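# Sort items into containers matching their sticker colors

## Task

Put every item inside the container whose color is the same as the color of the sticker on that item.

## Robot and tools

Robots: four identical i2rt Big YAM arms named arm1, arm2, arm3 and arm4. Each has six revolute joints, a two-finger gripper and a wrist camera that sits on top of the hand and looks toward the fingertips. The hand reaches roughly 1.0 m from the joint1 axis. Feet (base_link) in the scene frame, in metres with quaternion wxyz: arm1 at (-0.644, +1.377, +0.914), quat (+0.682, +0.007, +0.004, +0.731); arm2 at (-0.655, -0.555, +0.928), quat (+0.747, +0.002, +0.000, -0.665); arm3 at (+0.651, -1.332, +0.868), quat (+0.663, -0.004, -0.006, -0.748); arm4 at (+0.648, +0.477, +0.879), quat (+0.687, +0.001, +0.003, +0.727). Each foot faces along its own +x axis.

Frames: a single scene frame, origin on the floor, +z upward. The reported hand point lies between the finger pads, about 1 cm behind the tips. The fingers point along the hand's +z axis and open and close along its y axis. The printed hand pose may be off, more so at long reach. hand_target is the pose the hand would have at the joint targets now being held.

Cameras: arm1_cam_wrist to arm4_cam_wrist on the hands, plus fixed room cameras cam_room_a1, cam_room_a2, cam_room_b1, cam_room_b2. Use "all" to request every one.

Tool move: one action for any subset of arms. Each arm is a separate key (arm1..arm4) holding its own object; an arm left out gets no new command but may keep pushing toward its earlier target. Inside an arm's object:
- joints: absolute targets by name. joint1_rad -2.879 to 2.879 (spin about the foot, positive counter-clockwise seen from above, 0 points along the foot's +x); joint2_rad 0 to 3.141 (shoulder; 0 means upper arm aimed back, roughly level; increasing lifts it up and forward); joint3_rad 0 to 3.019 (elbow; 0 is fully folded, larger opens); joint4_rad -1.692 to 1.57 (hand pitch, positive tips the fingers up); joint5_rad -1.57 to 1.57 (hand yaw, positive toward the arm's right); joint6_rad -2.094 to 2.094 (hand roll, positive clockwise viewed from behind); gripper_m 0 to 0.093 metres of fingertip gap. Radians for joints.
- target: a list of seven numbers [x, y, z, qw, qx, qy, qz], an absolute hand pose in the scene frame, metres. The hand travels in a straight line from its current hand_target toward it. With target, joints may only contain gripper_m.
- speed: top path speed in m/s, 0.002 to 0.5, default 0.25; only allowed with target. Rotation is capped at twice that value in rad/s.
- min_time_s: 0.1 to 8 s, the shortest duration of that arm's joint motions; used with joints.
- cameras: list of camera names to return.
All motions in one call start together; all hand paths in one call finish together, paced by the slowest. A path is cut off after 10 s, short of its goal. Paths ignore obstacles and other arms. Hands lag, drift, may overshoot speed (especially near full stretch) and often settle a centimetre or more off. Unknown keys make a call invalid; out-of-range values get it refused, and a refusal cancels the rest of your queued move, wait and finished_scene calls in that scene. A move with no action returns the full state, the scene number and all images.

Result lines: per-arm joint_positions, Joint velocities (rad/s, gripper in m/s; "within noise" means still), joint torques (N m, positive toward larger angles; includes the arm's own weight; values 3 and 4 wrap at ±28), hand and hand_target poses, joint_status and hand_status. A "move" line lists each arm given a motion with "done" or its worst status. "as last shown" marks arms not commanded, whose lines are repeated from before. "pictures" names images in order; they may lag the state slightly. Status words: off_target (stopped away from target, maybe still pushing); time_out (joint could not finish; it now pushes toward a nearby target, listed under on_its_own; send its reported position to relieve it); not_followed / "joint command not followed" / "pose unreachable" (a self- or arm-collision check held the command back; the gripper still acts; the arm may keep retrying until given new targets). In on_its_own, "held at" is the commanded value, not the reading.

Gripper readings: closed on nothing reads 0.000-0.003. Gripping a rigid part at full force reads up to about 0.005 below the part's width (some grippers read up to 0.002 wider). In free air the reading is up to about 0.003 above the real gap. For a firm grip, command about 0.005 below the width read at first contact, deeper for soft, small or round items; soft items get crushed more at smaller targets. To release, command well above the reading.

Other tools: wait(seconds 0 to 10, cameras optional) lets the scene run with no new command. zoom_image(camera, region [x0, y0, x1, y1] in pixels, top-left origin, at most 504 by 504) magnifies that camera's latest image. read_manual(section "licences") returns licence text only. finished_scene(scene = current scene number) closes the scene irreversibly; after closing scene 1, make no further calls in that reply.

Cautions: nothing may be knocked out of the work area or onto the floor. Do not drop items, release them while moving, slam, or strike fixed or heavy objects; let nothing fall far. Avoid arms pressing on each other, including one gripper closing on another's fingers; the clearance check can be late and ignores fingers, gripper housings and wrist cameras. The arms do not stop on contact and can push hard. Holding loads, long stretches or pushing against the unreachable heats motors: a MOTOR HOT line appears near 85 °C, and at 100 °C the arm goes limp for 30-60 s or more (OVER-TEMPERATURE FAULT; keys then read limit_stop_at_motor_heat and need resending). The scene keeps running while you think, holding the last command. Loose objects may occasionally be nudged by outside pushes. The result must remain correct without the robots when you finish.

Each tool is called after "Request:" as name(argument=value, ...), one argument or row to a line, values as JSON.

## Session

Request:
move(
  cameras=["cam_room_a1","cam_room_a2","cam_room_b1","cam_room_b2"],
)

Request:
zoom_image(
  camera="cam_room_b1",
  region=[230, 310, 350, 400],
)

Request:
zoom_image(
  camera="cam_room_b2",
  region=[310, 290, 430, 380],
)

Scene clock: 0.00 s.
Joint torques (N m): no reading
Motor temperatures (°C): arm1=[21 23 26 23 21 21 21] | arm2=[23 24 25 22 22 20 23] | arm3=[24 23 23 23 24 23 23] | arm4=[22 21 23 22 24 21 24]
Heat: arm1: hottest joint3_rad 26 °C; arm2: hottest joint3_rad 25 °C; arm3: hottest joint1_rad 24 °C; arm4: hottest joint5_rad 24 °C.
Joint velocities: within noise
arm1.joint_positions: joint1_rad=-0.168 joint2_rad=+0.560 joint3_rad=+1.361 joint4_rad=-1.410 joint5_rad=+0.240 joint6_rad=+0.692 gripper_m=+0.09396
arm1.joint_status: not commanded
arm1.hand: x=-0.5739 y=+1.5732 z=+1.4376 quat_wxyz=(-0.303, +0.280, -0.837, -0.359) (m; scene frame)
arm1.hand_target: x=-0.5739 y=+1.5706 z=+1.4504 quat_wxyz=(-0.308, +0.276, -0.832, -0.370) (m; scene frame)
arm1.hand_status: not commanded
arm2.joint_positions: joint1_rad=+0.198 joint2_rad=+0.636 joint3_rad=+1.409 joint4_rad=-1.213 joint5_rad=-0.086 joint6_rad=-0.484 gripper_m=+0.09396
arm2.joint_status: not commanded
arm2.hand: x=-0.5635 y=-0.7948 z=+1.4992 quat_wxyz=(-0.373, -0.297, -0.790, +0.384) (m; scene frame)
arm2.hand_target: x=-0.5645 y=-0.7917 z=+1.5099 quat_wxyz=(-0.379, -0.294, -0.785, +0.392) (m; scene frame)
arm2.hand_status: not commanded
arm3.joint_positions: joint1_rad=+0.130 joint2_rad=+0.649 joint3_rad=+1.447 joint4_rad=-1.615 joint5_rad=+0.075 joint6_rad=+0.392 gripper_m=+0.09396
arm3.joint_status: not commanded
arm3.hand: x=+0.6387 y=-1.5222 z=+1.3768 quat_wxyz=(-0.293, -0.776, -0.507, +0.235) (m; scene frame)
arm3.hand_target: x=+0.6387 y=-1.5210 z=+1.3861 quat_wxyz=(-0.302, -0.772, -0.504, +0.241) (m; scene frame)
arm3.hand_status: not commanded
arm4.joint_positions: joint1_rad=+0.147 joint2_rad=+0.586 joint3_rad=+1.324 joint4_rad=-1.592 joint5_rad=+0.245 joint6_rad=+0.670 gripper_m=+0.09396
arm4.joint_status: not commanded
arm4.hand: x=+0.6543 y=+0.6697 z=+1.3488 quat_wxyz=(-0.224, +0.451, -0.815, -0.287) (m; scene frame)
arm4.hand_target: x=+0.6546 y=+0.6685 z=+1.3591 quat_wxyz=(-0.227, +0.447, -0.812, -0.299) (m; scene frame)
arm4.hand_status: not commanded
pictures: cam_room_a1, cam_room_a2, cam_room_b1, cam_room_b2
Images, in order (width x height): cam_room_a1 672x504, cam_room_a2 672x504, cam_room_b1 672x504, cam_room_b2 672x504.

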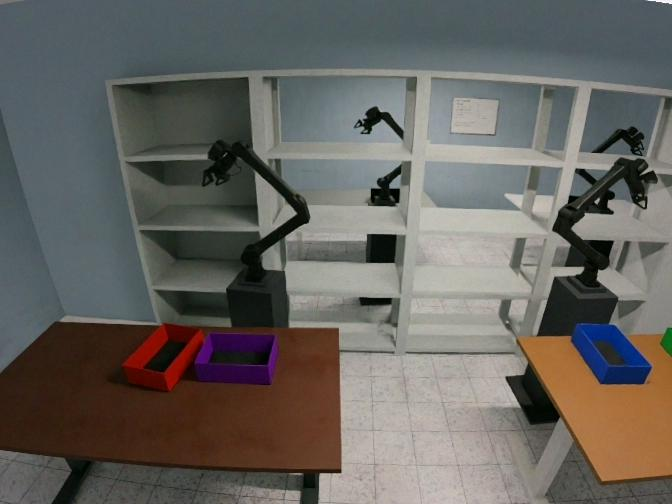

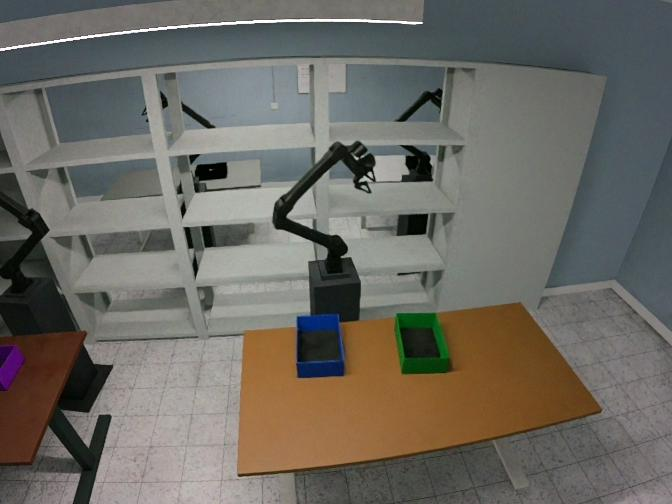

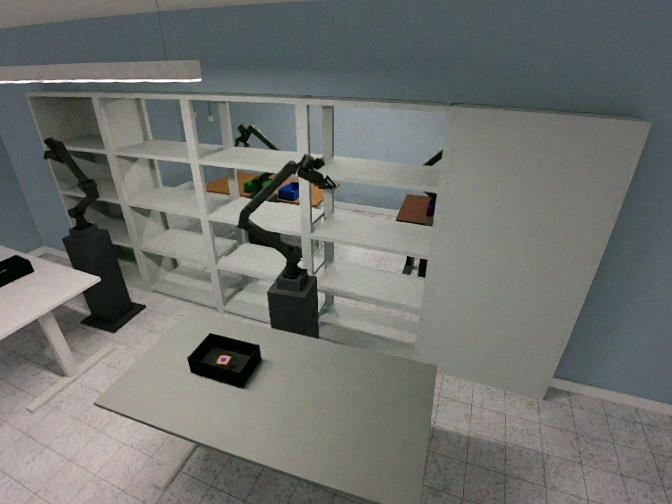

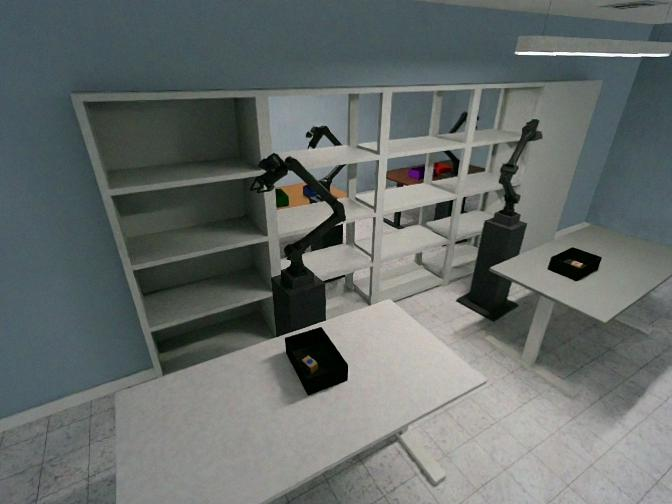

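Scaled by 4.200.

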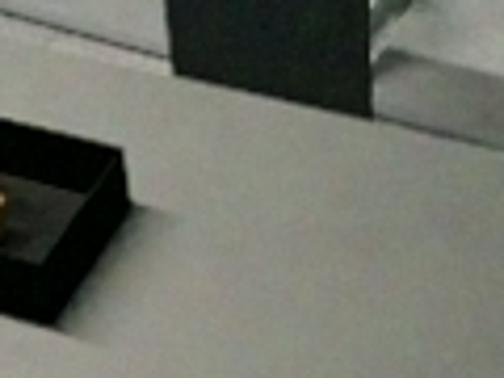

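Scaled by 4.200.

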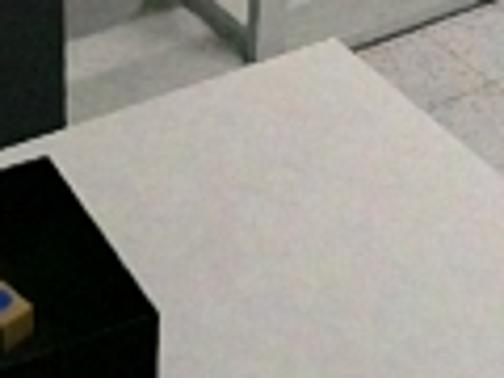

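Request:
move(
  arm1={"joints":{"joint1_rad":1.5,"joint2_rad":1.2,"joint3_rad":1.35,"joint4_rad":-1.5,"joint5_rad":0,"joint6_rad":0},"min_time_s":3},
  arm2={"joints":{"joint1_rad":-1.65,"joint2_rad":1.2,"joint3_rad":1.35,"joint4_rad":-1.5,"joint5_rad":0,"joint6_rad":0},"min_time_s":3},
  arm3={"joints":{"joint1_rad":-1.943,"joint2_rad":0.8,"joint3_rad":1.0,"joint4_rad":-1.0,"joint5_rad":0,"joint6_rad":0},"min_time_s":4},
  arm4={"joints":{"joint1_rad":0.94,"joint2_rad":0.8,"joint3_rad":1.0,"joint4_rad":-1.0,"joint5_rad":0,"joint6_rad":0},"min_time_s":4},
  cameras=["arm1_cam_wrist","arm2_cam_wrist"],
)

Scene clock: 15.60 s.
Joint torques (N m): arm1=[-1.49 -5.25 11.14 0.27 0.03 -0.06] | arm2=[1.08 -8.88 9.95 0.69 0.05 0.21] | arm3=[0.56 -3.02 9.13 2.1 -0.08 -0.13] | arm4=[1.26 -2.37 9.25 1.78 -0.04 -0.1]
Motor temperatures (°C): arm1=[21 23 28 23 21 21 21] | arm2=[23 24 28 22 22 20 23] | arm3=[24 23 25 23 24 23 23] | arm4=[22 21 25 22 24 21 24]
Heat: arm1: hottest joint3_rad 28 °C; arm2: hottest joint3_rad 28 °C; arm3: hottest joint3_rad 25 °C; arm4: hottest joint3_rad 25 °C.
move: arm1 done; arm2 done; arm3 done; arm4 done
Joint velocities: within noise
arm1.joint_positions: joint1_rad=+1.501 joint2_rad=+1.198 joint3_rad=+1.347 joint4_rad=-1.489 joint5_rad=+0.000 joint6_rad=+0.009 gripper_m=+0.09398
arm1.joint_status: all done
arm1.hand: x=-1.0202 y=+1.3772 z=+1.2431 quat_wxyz=(-0.001, +0.992, -0.004, -0.123) (m; scene frame)
arm1.hand_target: x=-1.0185 y=+1.3776 z=+1.2430 quat_wxyz=(-0.001, +0.993, -0.001, -0.118) (m; scene frame)
arm1.hand_status: not commanded
arm2.joint_positions: joint1_rad=-1.655 joint2_rad=+1.189 joint3_rad=+1.361 joint4_rad=-1.486 joint5_rad=-0.001 joint6_rad=-0.015 gripper_m=+0.09396
arm2.joint_status: all done
arm2.hand: x=-1.0386 y=-0.5686 z=+1.2600 quat_wxyz=(+0.000, -0.992, -0.024, +0.127) (m; scene frame)
arm2.hand_target: x=-1.0353 y=-0.5701 z=+1.2506 quat_wxyz=(+0.000, -0.994, -0.019, +0.109) (m; scene frame)
arm2.hand_status: not commanded
arm3.joint_positions: joint1_rad=-1.934 joint2_rad=+0.794 joint3_rad=+1.005 joint4_rad=-1.016 joint5_rad=+0.002 joint6_rad=+0.008 gripper_m=+0.09397
arm3.joint_status: all done
arm3.hand: x=+0.3410 y=-1.1630 z=+1.2146 quat_wxyz=(+0.083, -0.900, +0.229, +0.361) (m; scene frame)
arm3.hand_target: x=+0.3390 y=-1.1590 z=+1.2123 quat_wxyz=(+0.086, -0.899, +0.229, +0.363) (m; scene frame)
arm3.hand_status: not commanded
arm4.joint_positions: joint1_rad=+0.936 joint2_rad=+0.790 joint3_rad=+0.999 joint4_rad=-1.018 joint5_rad=+0.003 joint6_rad=+0.015 gripper_m=+0.09397
arm4.joint_status: all done
arm4.hand: x=+0.3584 y=+0.6698 z=+1.2267 quat_wxyz=(-0.102, +0.887, -0.273, -0.358) (m; scene frame)
arm4.hand_target: x=+0.3526 y=+0.6711 z=+1.2273 quat_wxyz=(-0.104, +0.888, -0.263, -0.362) (m; scene frame)
arm4.hand_status: not commanded
pictures: arm1_cam_wrist, arm2_cam_wrist
Images, in order (width x height): arm1_cam_wrist 672x504, arm2_cam_wrist 672x504.

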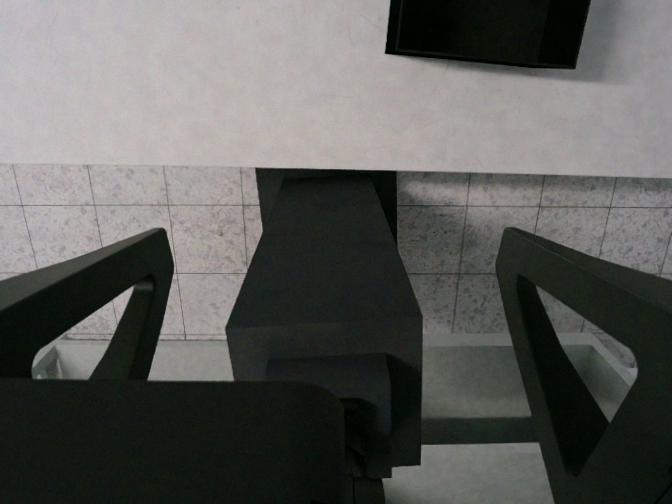

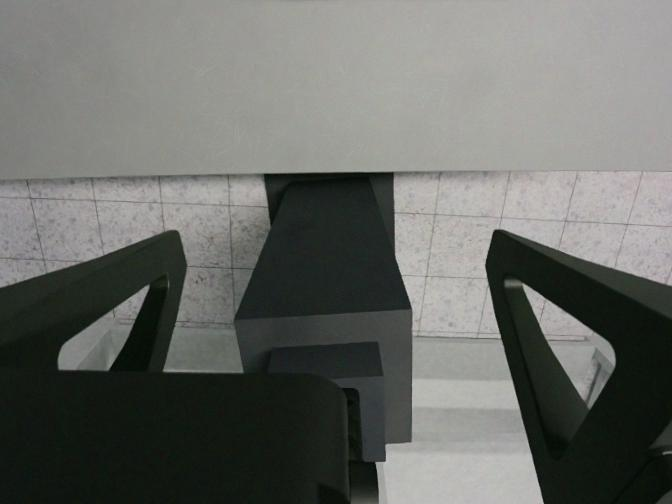

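Request:
move(
  arm1={"target":[-1.17,1.54,1.12,0,-0.996,0,0.087]},
  arm2={"target":[-1.18,-0.46,1.12,0,-0.996,0,0.087]},
  cameras=["arm1_cam_wrist","arm2_cam_wrist"],
)

Scene clock: 29.07 s.
Joint torques (N m): arm1=[-1.61 -13.04 15.84 0.77 -0.09 -0.05] | arm2=[0.67 -16.09 15.19 1.43 -0.24 -0.08] | arm3=[0.73 -3.19 9.16 2.02 -0.1 -0.12] | arm4=[1.03 -2.37 9.32 1.76 -0.03 -0.11]
Motor temperatures (°C): arm1=[21 24 29 23 21 21 21] | arm2=[23 24 28 22 22 20 23] | arm3=[24 23 26 23 24 23 23] | arm4=[22 21 28 22 24 21 24]
Heat: arm1: hottest joint3_rad 29 °C; arm2: hottest joint3_rad 28 °C; arm3: hottest joint3_rad 26 °C; arm4: hottest joint3_rad 28 °C.
move: arm1 off_target; arm2 off_target
Joint velocities: within noise
arm1.joint_positions: joint1_rad=+1.189 joint2_rad=+1.701 joint3_rad=+1.493 joint4_rad=-1.284 joint5_rad=-0.049 joint6_rad=-0.301 gripper_m=+0.09398
arm1.joint_status: not commanded
arm1.hand: x=-1.1491 y=+1.5327 z=+1.0937 quat_wxyz=(+0.010, +0.999, -0.005, -0.053) (m; scene frame)
arm1.hand_target: x=-1.1682 y=+1.5394 z=+1.1203 quat_wxyz=(+0.000, +0.996, +0.000, -0.087) (m; scene frame)
arm1.hand_status: off_target (0.034 m and 4.1 deg from the pose sent, 0.253 m and 4.1 deg at the start)
arm2.joint_positions: joint1_rad=-1.877 joint2_rad=+1.624 joint3_rad=+1.399 joint4_rad=-1.233 joint5_rad=-0.032 joint6_rad=-0.173 gripper_m=+0.09396
arm2.joint_status: not commanded
arm2.hand: x=-1.1572 y=-0.4648 z=+1.1009 quat_wxyz=(-0.004, -0.998, +0.007, +0.057) (m; scene frame)
arm2.hand_target: x=-1.1785 y=-0.4603 z=+1.1204 quat_wxyz=(+0.000, -0.996, +0.000, +0.087) (m; scene frame)
arm2.hand_status: off_target (0.030 m and 3.6 deg from the pose sent, 0.227 m and 5.3 deg at the start)
arm3, arm4: as last shown
arm3.hand_target: x=+0.3390 y=-1.1590 z=+1.2123 quat_wxyz=(+0.086, -0.899, +0.228, +0.363) (m; scene frame)
arm4.joint_positions: joint1_rad=+0.936 joint2_rad=+0.790 joint3_rad=+0.999 joint4_rad=-1.018 joint5_rad=+0.003 joint6_rad=+0.014 gripper_m=+0.09397
arm4.hand: x=+0.3584 y=+0.6698 z=+1.2267 quat_wxyz=(-0.103, +0.887, -0.273, -0.358) (m; scene frame)
pictures: arm1_cam_wrist, arm2_cam_wrist
Images, in order (width x height): arm1_cam_wrist 672x504, arm2_cam_wrist 672x504.

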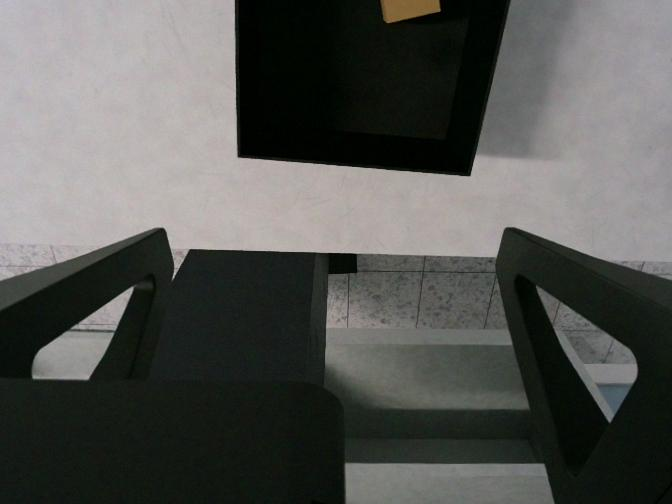

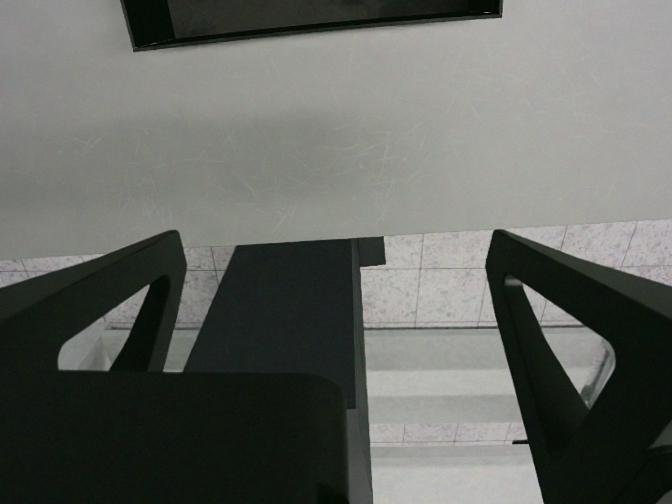

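Request:
move(
  arm1={"target":[-1.225,1.59,0.97,0,-0.999,0,0.035]},
  arm2={"target":[-1.30,-0.485,1.0,0,-0.999,0,0.035]},
  cameras=["arm1_cam_wrist","arm2_cam_wrist"],
)

Scene clock: 38.30 s.
Joint torques (N m): arm1=[-2.14 -17.67 14.49 0.68 0.03 -0.03] | arm2=[0.79 -21.6 14.57 0.23 0.12 0.21] | arm3=[0.79 -3.19 9.1 2.09 -0.09 -0.12] | arm4=[1.26 -2.43 9.35 1.96 0 -0.1]
Motor temperatures (°C): arm1=[21 24 30 23 21 21 21] | arm2=[23 25 30 22 22 20 23] | arm3=[24 23 27 23 24 23 23] | arm4=[22 21 29 22 24 21 24]
Heat: arm1: hottest joint3_rad 30 °C; arm2: hottest joint3_rad 30 °C; arm3: hottest joint3_rad 27 °C; arm4: hottest joint3_rad 29 °C.
move: arm1 off_target; arm2 off_target
Joint velocities: within noise
arm1.joint_positions: joint1_rad=+1.153 joint2_rad=+2.039 joint3_rad=+1.593 joint4_rad=-1.144 joint5_rad=-0.022 joint6_rad=-0.347 gripper_m=+0.09398
arm1.joint_status: not commanded
arm1.hand: x=-1.2020 y=+1.5769 z=+0.9486 quat_wxyz=(+0.012, +1.000, -0.001, -0.003) (m; scene frame)
arm1.hand_target: x=-1.2235 y=+1.5895 z=+0.9709 quat_wxyz=(+0.000, +0.999, +0.000, -0.035) (m; scene frame)
arm1.hand_status: off_target (0.034 m and 3.9 deg from the pose sent, 0.156 m and 2.4 deg at the start)
arm2.joint_positions: joint1_rad=-1.802 joint2_rad=+2.058 joint3_rad=+1.729 joint4_rad=-1.195 joint5_rad=-0.015 joint6_rad=-0.126 gripper_m=+0.09396
arm2.joint_status: not commanded
arm2.hand: x=-1.2833 y=-0.4856 z=+0.9892 quat_wxyz=(-0.003, -1.000, -0.006, +0.023) (m; scene frame)
arm2.hand_target: x=-1.2992 y=-0.4850 z=+1.0002 quat_wxyz=(+0.000, -0.999, +0.000, +0.036) (m; scene frame)
arm2.hand_status: off_target (0.020 m and 1.6 deg from the pose sent, 0.176 m and 2.7 deg at the start)
arm3, arm4: as last shown
pictures: arm1_cam_wrist, arm2_cam_wrist
Images, in order (width x height): arm1_cam_wrist 672x504, arm2_cam_wrist 672x504.

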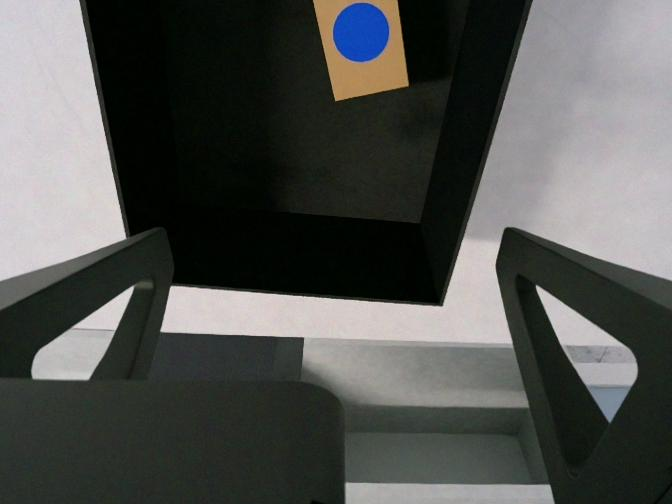

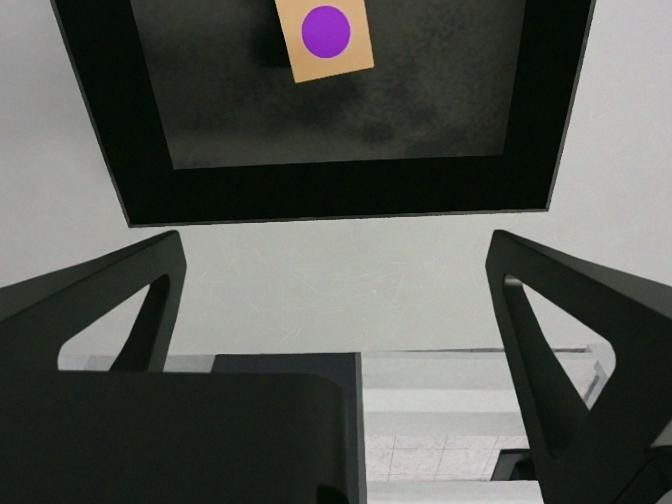

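Request:
move(
  arm1={"target":[-1.238,1.602,0.862,-0.0016,-0.9957,-0.0915,0.0174]},
  arm2={"target":[-1.313,-0.487,0.862,-0.0016,-0.9957,-0.0915,0.0174]},
  cameras=["arm1_cam_wrist","arm2_cam_wrist"],
)

Scene clock: 47.27 s.
Joint torques (N m): arm1=[-2.43 -19.08 13.01 0.84 -0.05 -0.04] | arm2=[1.38 -24.12 11.89 1.18 0.03 -0.06] | arm3=[0.73 -3.08 9.16 2.11 -0.09 -0.12] | arm4=[1.08 -2.78 9.26 1.81 -0.02 -0.11]
Motor temperatures (°C): arm1=[21 24 31 23 21 21 21] | arm2=[23 25 32 22 22 20 23] | arm3=[24 23 27 23 24 23 23] | arm4=[22 21 30 22 24 21 24]
Heat: arm1: hottest joint3_rad 31 °C; arm2: hottest joint3_rad 32 °C; arm3: hottest joint3_rad 27 °C; arm4: hottest joint3_rad 30 °C.
move: arm1 off_target; arm2 off_target
Joint velocities: within noise
arm1.joint_positions: joint1_rad=+1.147 joint2_rad=+2.233 joint3_rad=+1.614 joint4_rad=-1.008 joint5_rad=-0.015 joint6_rad=-0.539 gripper_m=+0.09398
arm1.joint_status: not commanded
arm1.hand: x=-1.2134 y=+1.5860 z=+0.8417 quat_wxyz=(+0.017, +0.996, +0.092, +0.014) (m; scene frame)
arm1.hand_target: x=-1.2365 y=+1.6017 z=+0.8629 quat_wxyz=(+0.001, +0.996, +0.091, -0.017) (m; scene frame)
arm1.hand_status: off_target (0.036 m and 4.0 deg from the pose sent, 0.097 m and 10.8 deg at the start)
arm2.joint_positions: joint1_rad=-1.802 joint2_rad=+2.277 joint3_rad=+1.729 joint4_rad=-1.029 joint5_rad=-0.015 joint6_rad=-0.273 gripper_m=+0.09396
arm2.joint_status: not commanded
arm2.hand: x=-1.2947 y=-0.4838 z=+0.8546 quat_wxyz=(-0.007, -0.997, -0.079, -0.003) (m; scene frame)
arm2.hand_target: x=-1.3123 y=-0.4871 z=+0.8624 quat_wxyz=(-0.001, -0.996, -0.091, +0.017) (m; scene frame)
arm2.hand_status: off_target (0.020 m and 2.7 deg from the pose sent, 0.131 m and 9.8 deg at the start)
arm3, arm4: as last shown
pictures: arm1_cam_wrist, arm2_cam_wrist
Images, in order (width x height): arm1_cam_wrist 672x504, arm2_cam_wrist 672x504.

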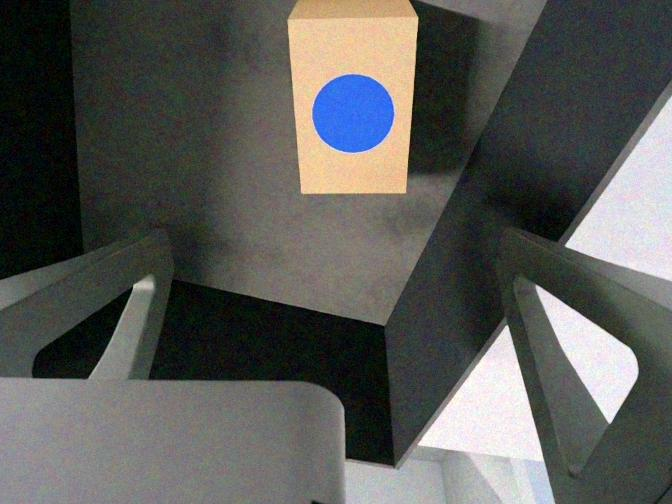

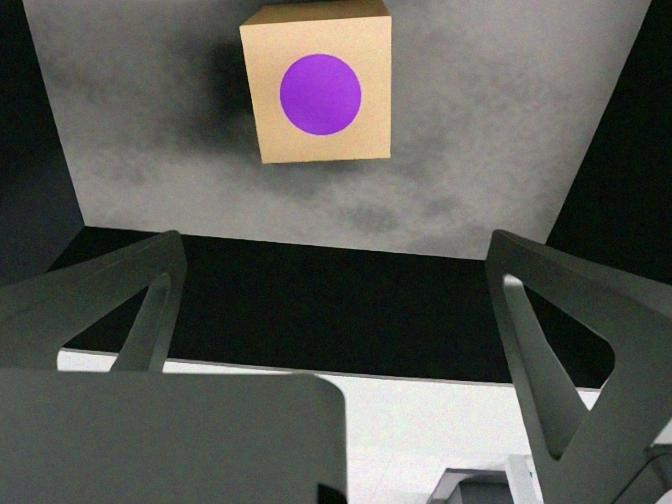

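Request:
move(
  arm1={"target":[-1.248,1.603,0.785,-0.0016,-0.9957,-0.0915,0.0174],"speed":0.15,"joints":{"gripper_m":0.075}},
  arm2={"target":[-1.328,-0.496,0.777,-0.0016,-0.9957,-0.0915,0.0174],"speed":0.15,"joints":{"gripper_m":0.08}},
  cameras=["arm1_cam_wrist","arm2_cam_wrist"],
)

Scene clock: 63.93 s.
Joint torques (N m): arm1=[-2.67 -19.02 12.05 0.81 -0.07 0.01] | arm2=[1.14 -23.59 12.18 1.21 0.04 0.07] | arm3=[0.67 -3.19 9.13 2.06 -0.08 -0.12] | arm4=[1.2 -2.55 9.22 1.7 -0.02 -0.07]
Motor temperatures (°C): arm1=[21 26 33 23 21 21 21] | arm2=[23 25 33 22 22 20 23] | arm3=[24 23 28 23 24 23 23] | arm4=[22 21 31 22 24 21 24]
Heat: arm1: hottest joint3_rad 33 °C; arm2: hottest joint3_rad 33 °C; arm3: hottest joint3_rad 28 °C; arm4: hottest joint3_rad 31 °C.
move: arm1 off_target; arm2 off_target
Joint velocities: within noise
arm1.joint_positions: joint1_rad=+1.147 joint2_rad=+2.365 joint3_rad=+1.645 joint4_rad=-0.896 joint5_rad=-0.015 joint6_rad=-0.540 gripper_m=+0.07506
arm1.joint_status: all done
arm1.hand: x=-1.2236 y=+1.5896 z=+0.7712 quat_wxyz=(+0.015, +0.996, +0.092, +0.010) (m; scene frame)
arm1.hand_target: x=-1.2467 y=+1.6028 z=+0.7859 quat_wxyz=(+0.001, +0.996, +0.091, -0.017) (m; scene frame)
arm1.hand_status: off_target (0.031 m and 3.5 deg from the pose sent, 0.069 m and 4.0 deg at the start)
arm2.joint_positions: joint1_rad=-1.785 joint2_rad=+2.427 joint3_rad=+1.776 joint4_rad=-0.925 joint5_rad=-0.015 joint6_rad=-0.274 gripper_m=+0.08010
arm2.joint_status: all done
arm2.hand: x=-1.3069 y=-0.4935 z=+0.7750 quat_wxyz=(-0.006, -0.996, -0.088, -0.002) (m; scene frame)
arm2.hand_target: x=-1.3270 y=-0.4961 z=+0.7776 quat_wxyz=(-0.002, -0.996, -0.091, +0.017) (m; scene frame)
arm2.hand_status: off_target (0.021 m and 2.3 deg from the pose sent, 0.085 m and 2.7 deg at the start)
arm3, arm4: as last shown
pictures: arm1_cam_wrist, arm2_cam_wrist
Images, in order (width x height): arm1_cam_wrist 672x504, arm2_cam_wrist 672x504.

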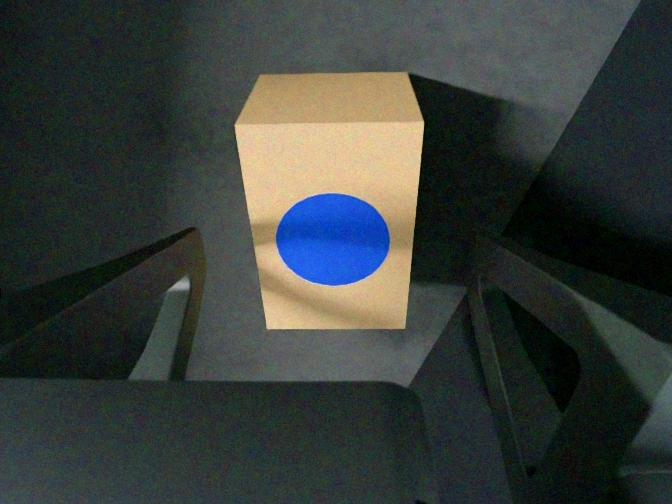

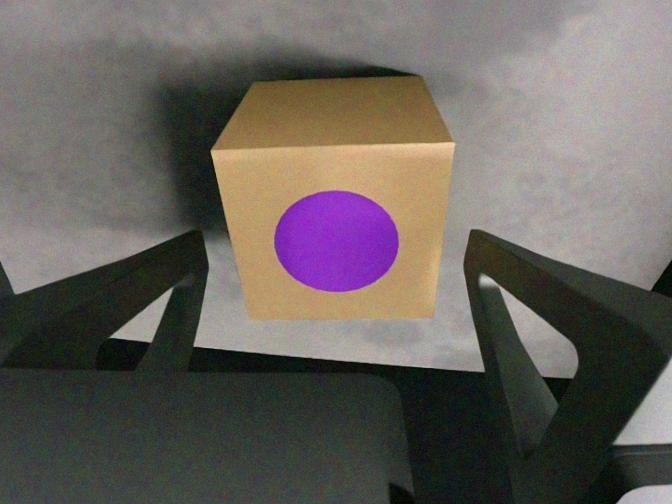

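Request:
move(
  arm1={"target":[-1.244,1.602,0.762,-0.0016,-0.9957,-0.0915,0.0174],"speed":0.1},
  arm2={"target":[-1.324,-0.496,0.748,-0.0016,-0.9957,-0.0915,0.0174],"speed":0.1},
)

Request:
move(
  arm1={"joints":{"gripper_m":0.028}},
  arm2={"joints":{"gripper_m":0.038}},
  cameras=["arm1_cam_wrist","arm2_cam_wrist"],
)

Scene clock: 70.87 s.
Joint torques (N m): arm1=[-1.38 -18.32 11.03 0.94 -0.01 -0.04] | arm2=[1.2 -22.71 11.38 1.26 0.04 0.07] | arm3=[0.67 -3.25 9.1 2.06 -0.09 -0.12] | arm4=[0.91 -2.61 9.4 1.76 0 -0.1]
Motor temperatures (°C): arm1=[21 26 33 23 21 21 21] | arm2=[23 25 32 22 22 20 23] | arm3=[24 23 28 23 24 23 23] | arm4=[22 21 31 22 24 21 24]
Heat: arm1: hottest joint3_rad 33 °C; arm2: hottest joint3_rad 32 °C; arm3: hottest joint3_rad 28 °C; arm4: hottest joint3_rad 31 °C.
move: arm1 off_target; arm2 off_target
Joint velocities: within noise
arm1.joint_positions: joint1_rad=+1.147 joint2_rad=+2.380 joint3_rad=+1.645 joint4_rad=-0.854 joint5_rad=-0.015 joint6_rad=-0.540 gripper_m=+0.07505
arm1.joint_status: not commanded
arm1.hand: x=-1.2298 y=+1.5918 z=+0.7625 quat_wxyz=(+0.009, +0.996, +0.092, -0.003) (m; scene frame)
arm1.hand_target: x=-1.2434 y=+1.6019 z=+0.7625 quat_wxyz=(+0.002, +0.996, +0.091, -0.017) (m; scene frame)
arm1.hand_status: off_target (0.018 m and 1.8 deg from the pose sent, 0.026 m and 3.4 deg at the start)
arm2.joint_positions: joint1_rad=-1.785 joint2_rad=+2.456 joint3_rad=+1.776 joint4_rad=-0.876 joint5_rad=-0.015 joint6_rad=-0.274 gripper_m=+0.08010
arm2.joint_status: not commanded
arm2.hand: x=-1.3105 y=-0.4931 z=+0.7569 quat_wxyz=(-0.005, -0.996, -0.088, +0.008) (m; scene frame)
arm2.hand_target: x=-1.3232 y=-0.4960 z=+0.7483 quat_wxyz=(-0.002, -0.996, -0.091, +0.017) (m; scene frame)
arm2.hand_status: off_target (0.016 m and 1.2 deg from the pose sent, 0.032 m and 2.3 deg at the start)
arm3, arm4: as last shown
pictures: none

Scene clock: 71.47 s.
Joint torques (N m): arm1=[-2.55 -18.2 11.08 0.95 -0.09 -0.1] | arm2=[1.26 -22.65 11.45 1.25 0.05 0.07] | arm3=[0.79 -3.02 9.09 2.03 -0.08 -0.14] | arm4=[1.38 -2.67 9.37 1.87 -0.04 -0.11]
Motor temperatures (°C): arm1=[21 26 33 23 21 21 21] | arm2=[23 25 32 22 22 20 23] | arm3=[24 23 28 23 24 23 23] | arm4=[22 21 31 22 24 21 24]
Heat: arm1: hottest joint3_rad 33 °C; arm2: hottest joint3_rad 32 °C; arm3: hottest joint3_rad 28 °C; arm4: hottest joint3_rad 31 °C.
move: arm1 off_target; arm2 off_target
Joint velocities: within noise
arm1.joint_positions: joint1_rad=+1.147 joint2_rad=+2.380 joint3_rad=+1.645 joint4_rad=-0.852 joint5_rad=-0.014 joint6_rad=-0.540 gripper_m=+0.04271
arm1.joint_status: gripper_m off_target (ended at +0.04274, target +0.02800)
arm1.hand: x=-1.2301 y=+1.5921 z=+0.7625 quat_wxyz=(+0.008, +0.996, +0.092, -0.003) (m; scene frame)
arm1.hand_target: x=-1.2435 y=+1.6019 z=+0.7625 quat_wxyz=(+0.001, +0.996, +0.092, -0.017) (m; scene frame)
arm1.hand_status: not commanded
arm2.joint_positions: joint1_rad=-1.785 joint2_rad=+2.456 joint3_rad=+1.776 joint4_rad=-0.876 joint5_rad=-0.015 joint6_rad=-0.274 gripper_m=+0.05309
arm2.joint_status: gripper_m off_target (ended at +0.05313, target +0.03800)
arm2.hand: x=-1.3107 y=-0.4930 z=+0.7569 quat_wxyz=(-0.005, -0.996, -0.088, +0.008) (m; scene frame)
arm2.hand_target: x=-1.3232 y=-0.4961 z=+0.7483 quat_wxyz=(-0.002, -0.996, -0.091, +0.017) (m; scene frame)
arm2.hand_status: not commanded
arm3, arm4: as last shown
pictures: arm1_cam_wrist, arm2_cam_wrist
Images, in order (width x height): arm1_cam_wrist 672x504, arm2_cam_wrist 672x504.

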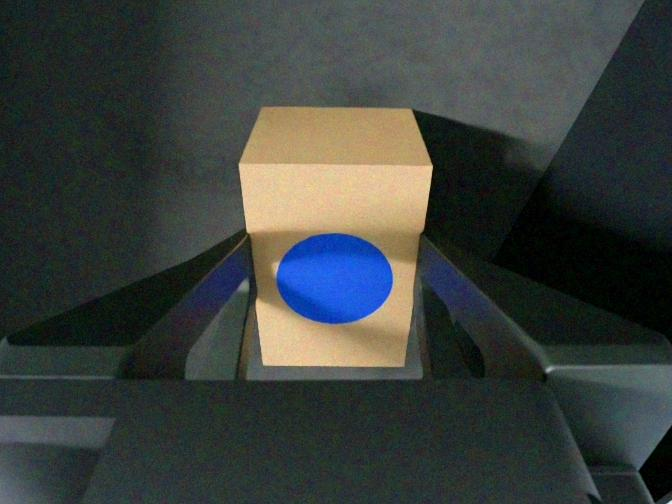

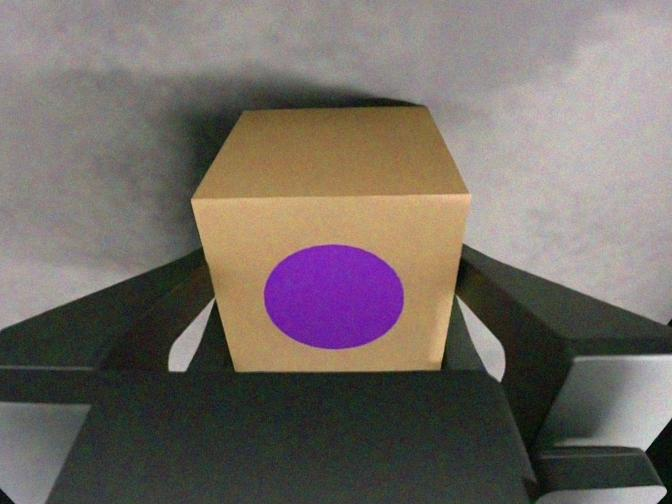

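Request:
move(
  arm1={"target":[-1.20,1.58,0.96,-0.0016,-0.9957,-0.0915,0.0174],"speed":0.25},
  arm2={"target":[-1.27,-0.50,0.96,-0.0016,-0.9957,-0.0915,0.0174],"speed":0.25},
)

Request:
move(
  arm1={"joints":{"joint1_rad":0,"joint2_rad":0.8,"joint3_rad":0.95,"joint4_rad":-1.65,"joint5_rad":0,"joint6_rad":0},"min_time_s":3},
  arm2={"joints":{"joint1_rad":-0.6,"joint2_rad":0.8,"joint3_rad":0.95,"joint4_rad":-1.65,"joint5_rad":0,"joint6_rad":0},"min_time_s":3},
)

Request:
move(
  arm1={"joints":{"joint1_rad":-2.295},"min_time_s":3},
  arm2={"joints":{"joint1_rad":0.862},"min_time_s":3},
  cameras=["arm1_cam_wrist","arm2_cam_wrist","cam_room_b1","cam_room_b2"],
)

Scene clock: 80.17 s.
Joint torques (N m): arm1=[-0.91 -17.32 9.57 0.06 -0.1 0.06] | arm2=[1.08 -22.59 8.91 0.34 0.04 0.05] | arm3=[0.67 -3.14 9.17 2.11 -0.09 -0.13] | arm4=[1.26 -2.43 9.4 1.8 -0.04 -0.08]
Motor temperatures (°C): arm1=[21 26 32 23 21 21 21] | arm2=[23 26 31 22 22 20 23] | arm3=[24 23 28 23 24 23 23] | arm4=[22 21 32 22 24 21 24]
Heat: arm1: hottest joint3_rad 32 °C; arm2: hottest joint3_rad 31 °C; arm3: hottest joint3_rad 28 °C; arm4: hottest joint3_rad 32 °C.
move: arm1 done; arm2 done
Joint velocities: within noise
arm1.joint_positions: joint1_rad=+1.147 joint2_rad=+2.014 joint3_rad=+1.569 joint4_rad=-1.111 joint5_rad=-0.014 joint6_rad=-0.540 gripper_m=+0.04271
arm1.joint_status: not commanded
arm1.hand: x=-1.2008 y=+1.5818 z=+0.9543 quat_wxyz=(+0.001, +0.996, +0.092, -0.017) (m; scene frame)
arm1.hand_target: x=-1.2000 y=+1.5800 z=+0.9600 quat_wxyz=(+0.002, +0.996, +0.092, -0.017) (m; scene frame)
arm1.hand_status: done (0.006 m and 0.1 deg from the pose sent, 0.200 m and 1.8 deg at the start)
arm2.joint_positions: joint1_rad=-1.785 joint2_rad=+2.055 joint3_rad=+1.655 joint4_rad=-1.111 joint5_rad=-0.015 joint6_rad=-0.274 gripper_m=+0.05309
arm2.joint_status: not commanded
arm2.hand: x=-1.2772 y=-0.4970 z=+0.9652 quat_wxyz=(+0.000, -0.996, -0.088, +0.030) (m; scene frame)
arm2.hand_target: x=-1.2701 y=-0.4999 z=+0.9601 quat_wxyz=(-0.002, -0.996, -0.091, +0.017) (m; scene frame)
arm2.hand_status: done (0.009 m and 1.5 deg from the pose sent, 0.207 m and 1.2 deg at the start)
arm3, arm4: as last shown
pictures: none

Scene clock: 83.67 s.
Joint torques (N m): arm1=[-2.08 0.32 10.7 0.13 0.06 0.15] | arm2=[1.2 -3.37 9.59 0.47 0.14 0.21] | arm3=[0.79 -3.08 9.16 2.06 -0.08 -0.12] | arm4=[1.03 -2.43 9.31 1.77 -0.05 -0.11]
Motor temperatures (°C): arm1=[21 26 32 23 21 21 22] | arm2=[23 26 31 22 22 20 23] | arm3=[24 23 28 23 24 23 23] | arm4=[22 21 32 22 24 21 24]
Heat: arm1: hottest joint3_rad 32 °C; arm2: hottest joint3_rad 31 °C; arm3: hottest joint3_rad 28 °C; arm4: hottest joint3_rad 32 °C.
move: arm1 done; arm2 done
Joint velocities: within noise
arm1.joint_positions: joint1_rad=+0.007 joint2_rad=+0.799 joint3_rad=+0.949 joint4_rad=-1.641 joint5_rad=-0.001 joint6_rad=-0.009 gripper_m=+0.04271
arm1.joint_status: all done
arm1.hand: x=-0.6548 y=+1.5798 z=+1.1737 quat_wxyz=(-0.022, +0.735, -0.676, -0.036) (m; scene frame)
arm1.hand_target: x=-0.6531 y=+1.5780 z=+1.1740 quat_wxyz=(-0.020, +0.730, -0.682, -0.032) (m; scene frame)
arm1.hand_status: not commanded
arm2.joint_positions: joint1_rad=-0.605 joint2_rad=+0.800 joint3_rad=+0.962 joint4_rad=-1.639 joint5_rad=-0.004 joint6_rad=-0.015 gripper_m=+0.05309
arm2.joint_status: all done
arm2.hand: x=-0.7523 y=-0.7388 z=+1.1915 quat_wxyz=(-0.024, -0.852, -0.521, +0.037) (m; scene frame)
arm2.hand_target: x=-0.7497 y=-0.7347 z=+1.1866 quat_wxyz=(-0.017, -0.855, -0.517, +0.029) (m; scene frame)
arm2.hand_status: not commanded
arm3.joint_positions: joint1_rad=-1.934 joint2_rad=+0.794 joint3_rad=+1.005 joint4_rad=-1.016 joint5_rad=+0.002 joint6_rad=+0.008 gripper_m=+0.09397
arm3.joint_status: not commanded
arm3.hand: x=+0.3410 y=-1.1630 z=+1.2146 quat_wxyz=(+0.083, -0.900, +0.229, +0.361) (m; scene frame)
arm3.hand_target: x=+0.3390 y=-1.1590 z=+1.2123 quat_wxyz=(+0.086, -0.899, +0.228, +0.363) (m; scene frame)
arm3.hand_status: not commanded
arm4.joint_positions: joint1_rad=+0.936 joint2_rad=+0.790 joint3_rad=+0.999 joint4_rad=-1.018 joint5_rad=+0.003 joint6_rad=+0.014 gripper_m=+0.09397
arm4.joint_status: not commanded
arm4.hand: x=+0.3584 y=+0.6698 z=+1.2267 quat_wxyz=(-0.103, +0.887, -0.273, -0.358) (m; scene frame)
arm4.hand_target: x=+0.3526 y=+0.6711 z=+1.2273 quat_wxyz=(-0.104, +0.888, -0.263, -0.362) (m; scene frame)
arm4.hand_status: not commanded
pictures: none

Scene clock: 87.00 s.
Joint torques (N m): arm1=[-2.49 0.03 10.73 0.31 0.05 0.11] | arm2=[0.97 -3.25 9.59 0.47 0.03 0.2] | arm3=[0.67 -3.14 9.14 2.09 -0.09 -0.14] | arm4=[1.55 -2.37 9.26 1.65 -0.04 -0.11]
Motor temperatures (°C): arm1=[21 26 32 23 21 21 22] | arm2=[23 26 31 22 22 20 23] | arm3=[24 23 28 23 24 23 23] | arm4=[22 21 32 22 24 21 24]
Heat: arm1: hottest joint3_rad 32 °C; arm2: hottest joint3_rad 31 °C; arm3: hottest joint3_rad 28 °C; arm4: hottest joint3_rad 32 °C.
move: arm1 done; arm2 done
Joint velocities: within noise
arm1.joint_positions: joint1_rad=-2.290 joint2_rad=+0.799 joint3_rad=+0.949 joint4_rad=-1.641 joint5_rad=+0.000 joint6_rad=-0.007 gripper_m=+0.04270
arm1.joint_status: all done
arm1.hand: x=-0.4778 y=+1.2530 z=+1.1701 quat_wxyz=(-0.030, -0.316, -0.948, +0.014) (m; scene frame)
arm1.hand_target: x=-0.4800 y=+1.2532 z=+1.1705 quat_wxyz=(-0.026, -0.322, -0.946, +0.013) (m; scene frame)
arm1.hand_status: not commanded
arm2.joint_positions: joint1_rad=+0.858 joint2_rad=+0.800 joint3_rad=+0.962 joint4_rad=-1.639 joint5_rad=-0.001 joint6_rad=-0.014 gripper_m=+0.05309
arm2.joint_status: all done
arm2.hand: x=-0.4846 y=-0.6722 z=+1.1922 quat_wxyz=(-0.045, -0.286, -0.957, +0.011) (m; scene frame)
arm2.hand_target: x=-0.4882 y=-0.6691 z=+1.1873 quat_wxyz=(-0.034, -0.291, -0.956, +0.008) (m; scene frame)
arm2.hand_status: not commanded
arm3, arm4: as last shown
pictures: arm1_cam_wrist, arm2_cam_wrist, cam_room_b1, cam_room_b2
Images, in order (width x height): arm1_cam_wrist 672x504, arm2_cam_wrist 672x504, cam_room_b1 672x504, cam_room_b2 672x504.

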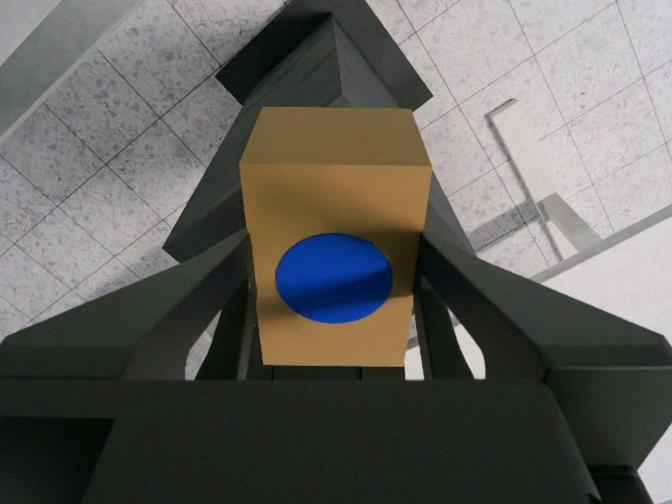

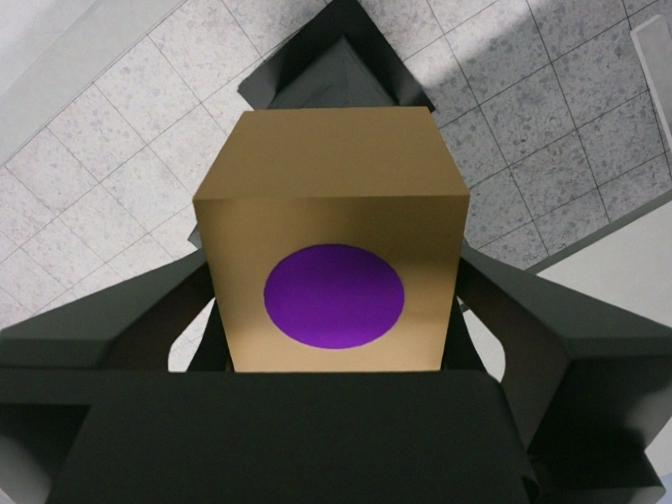

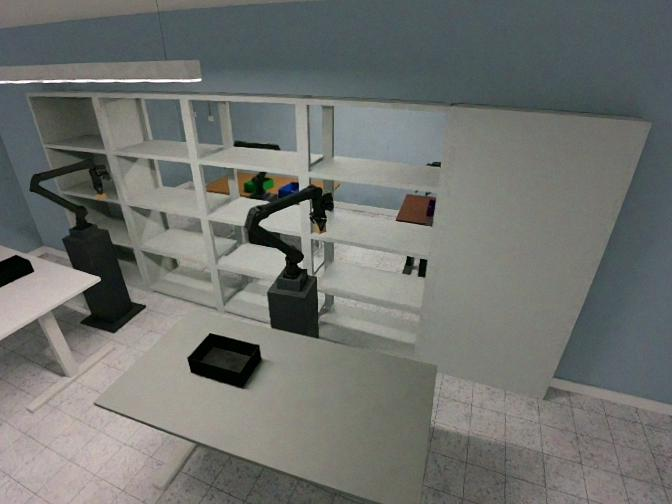

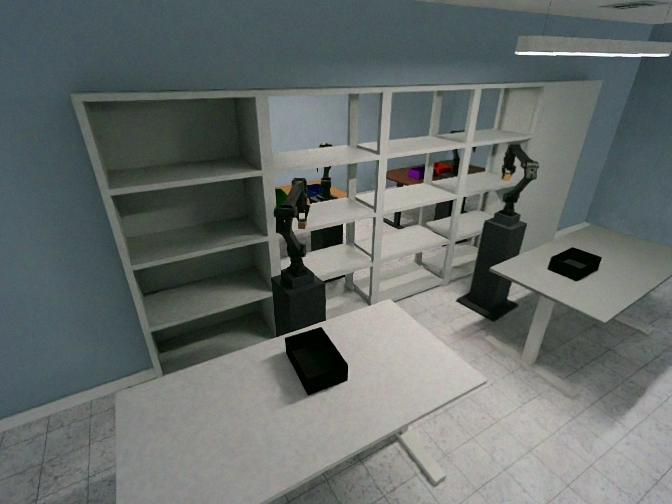

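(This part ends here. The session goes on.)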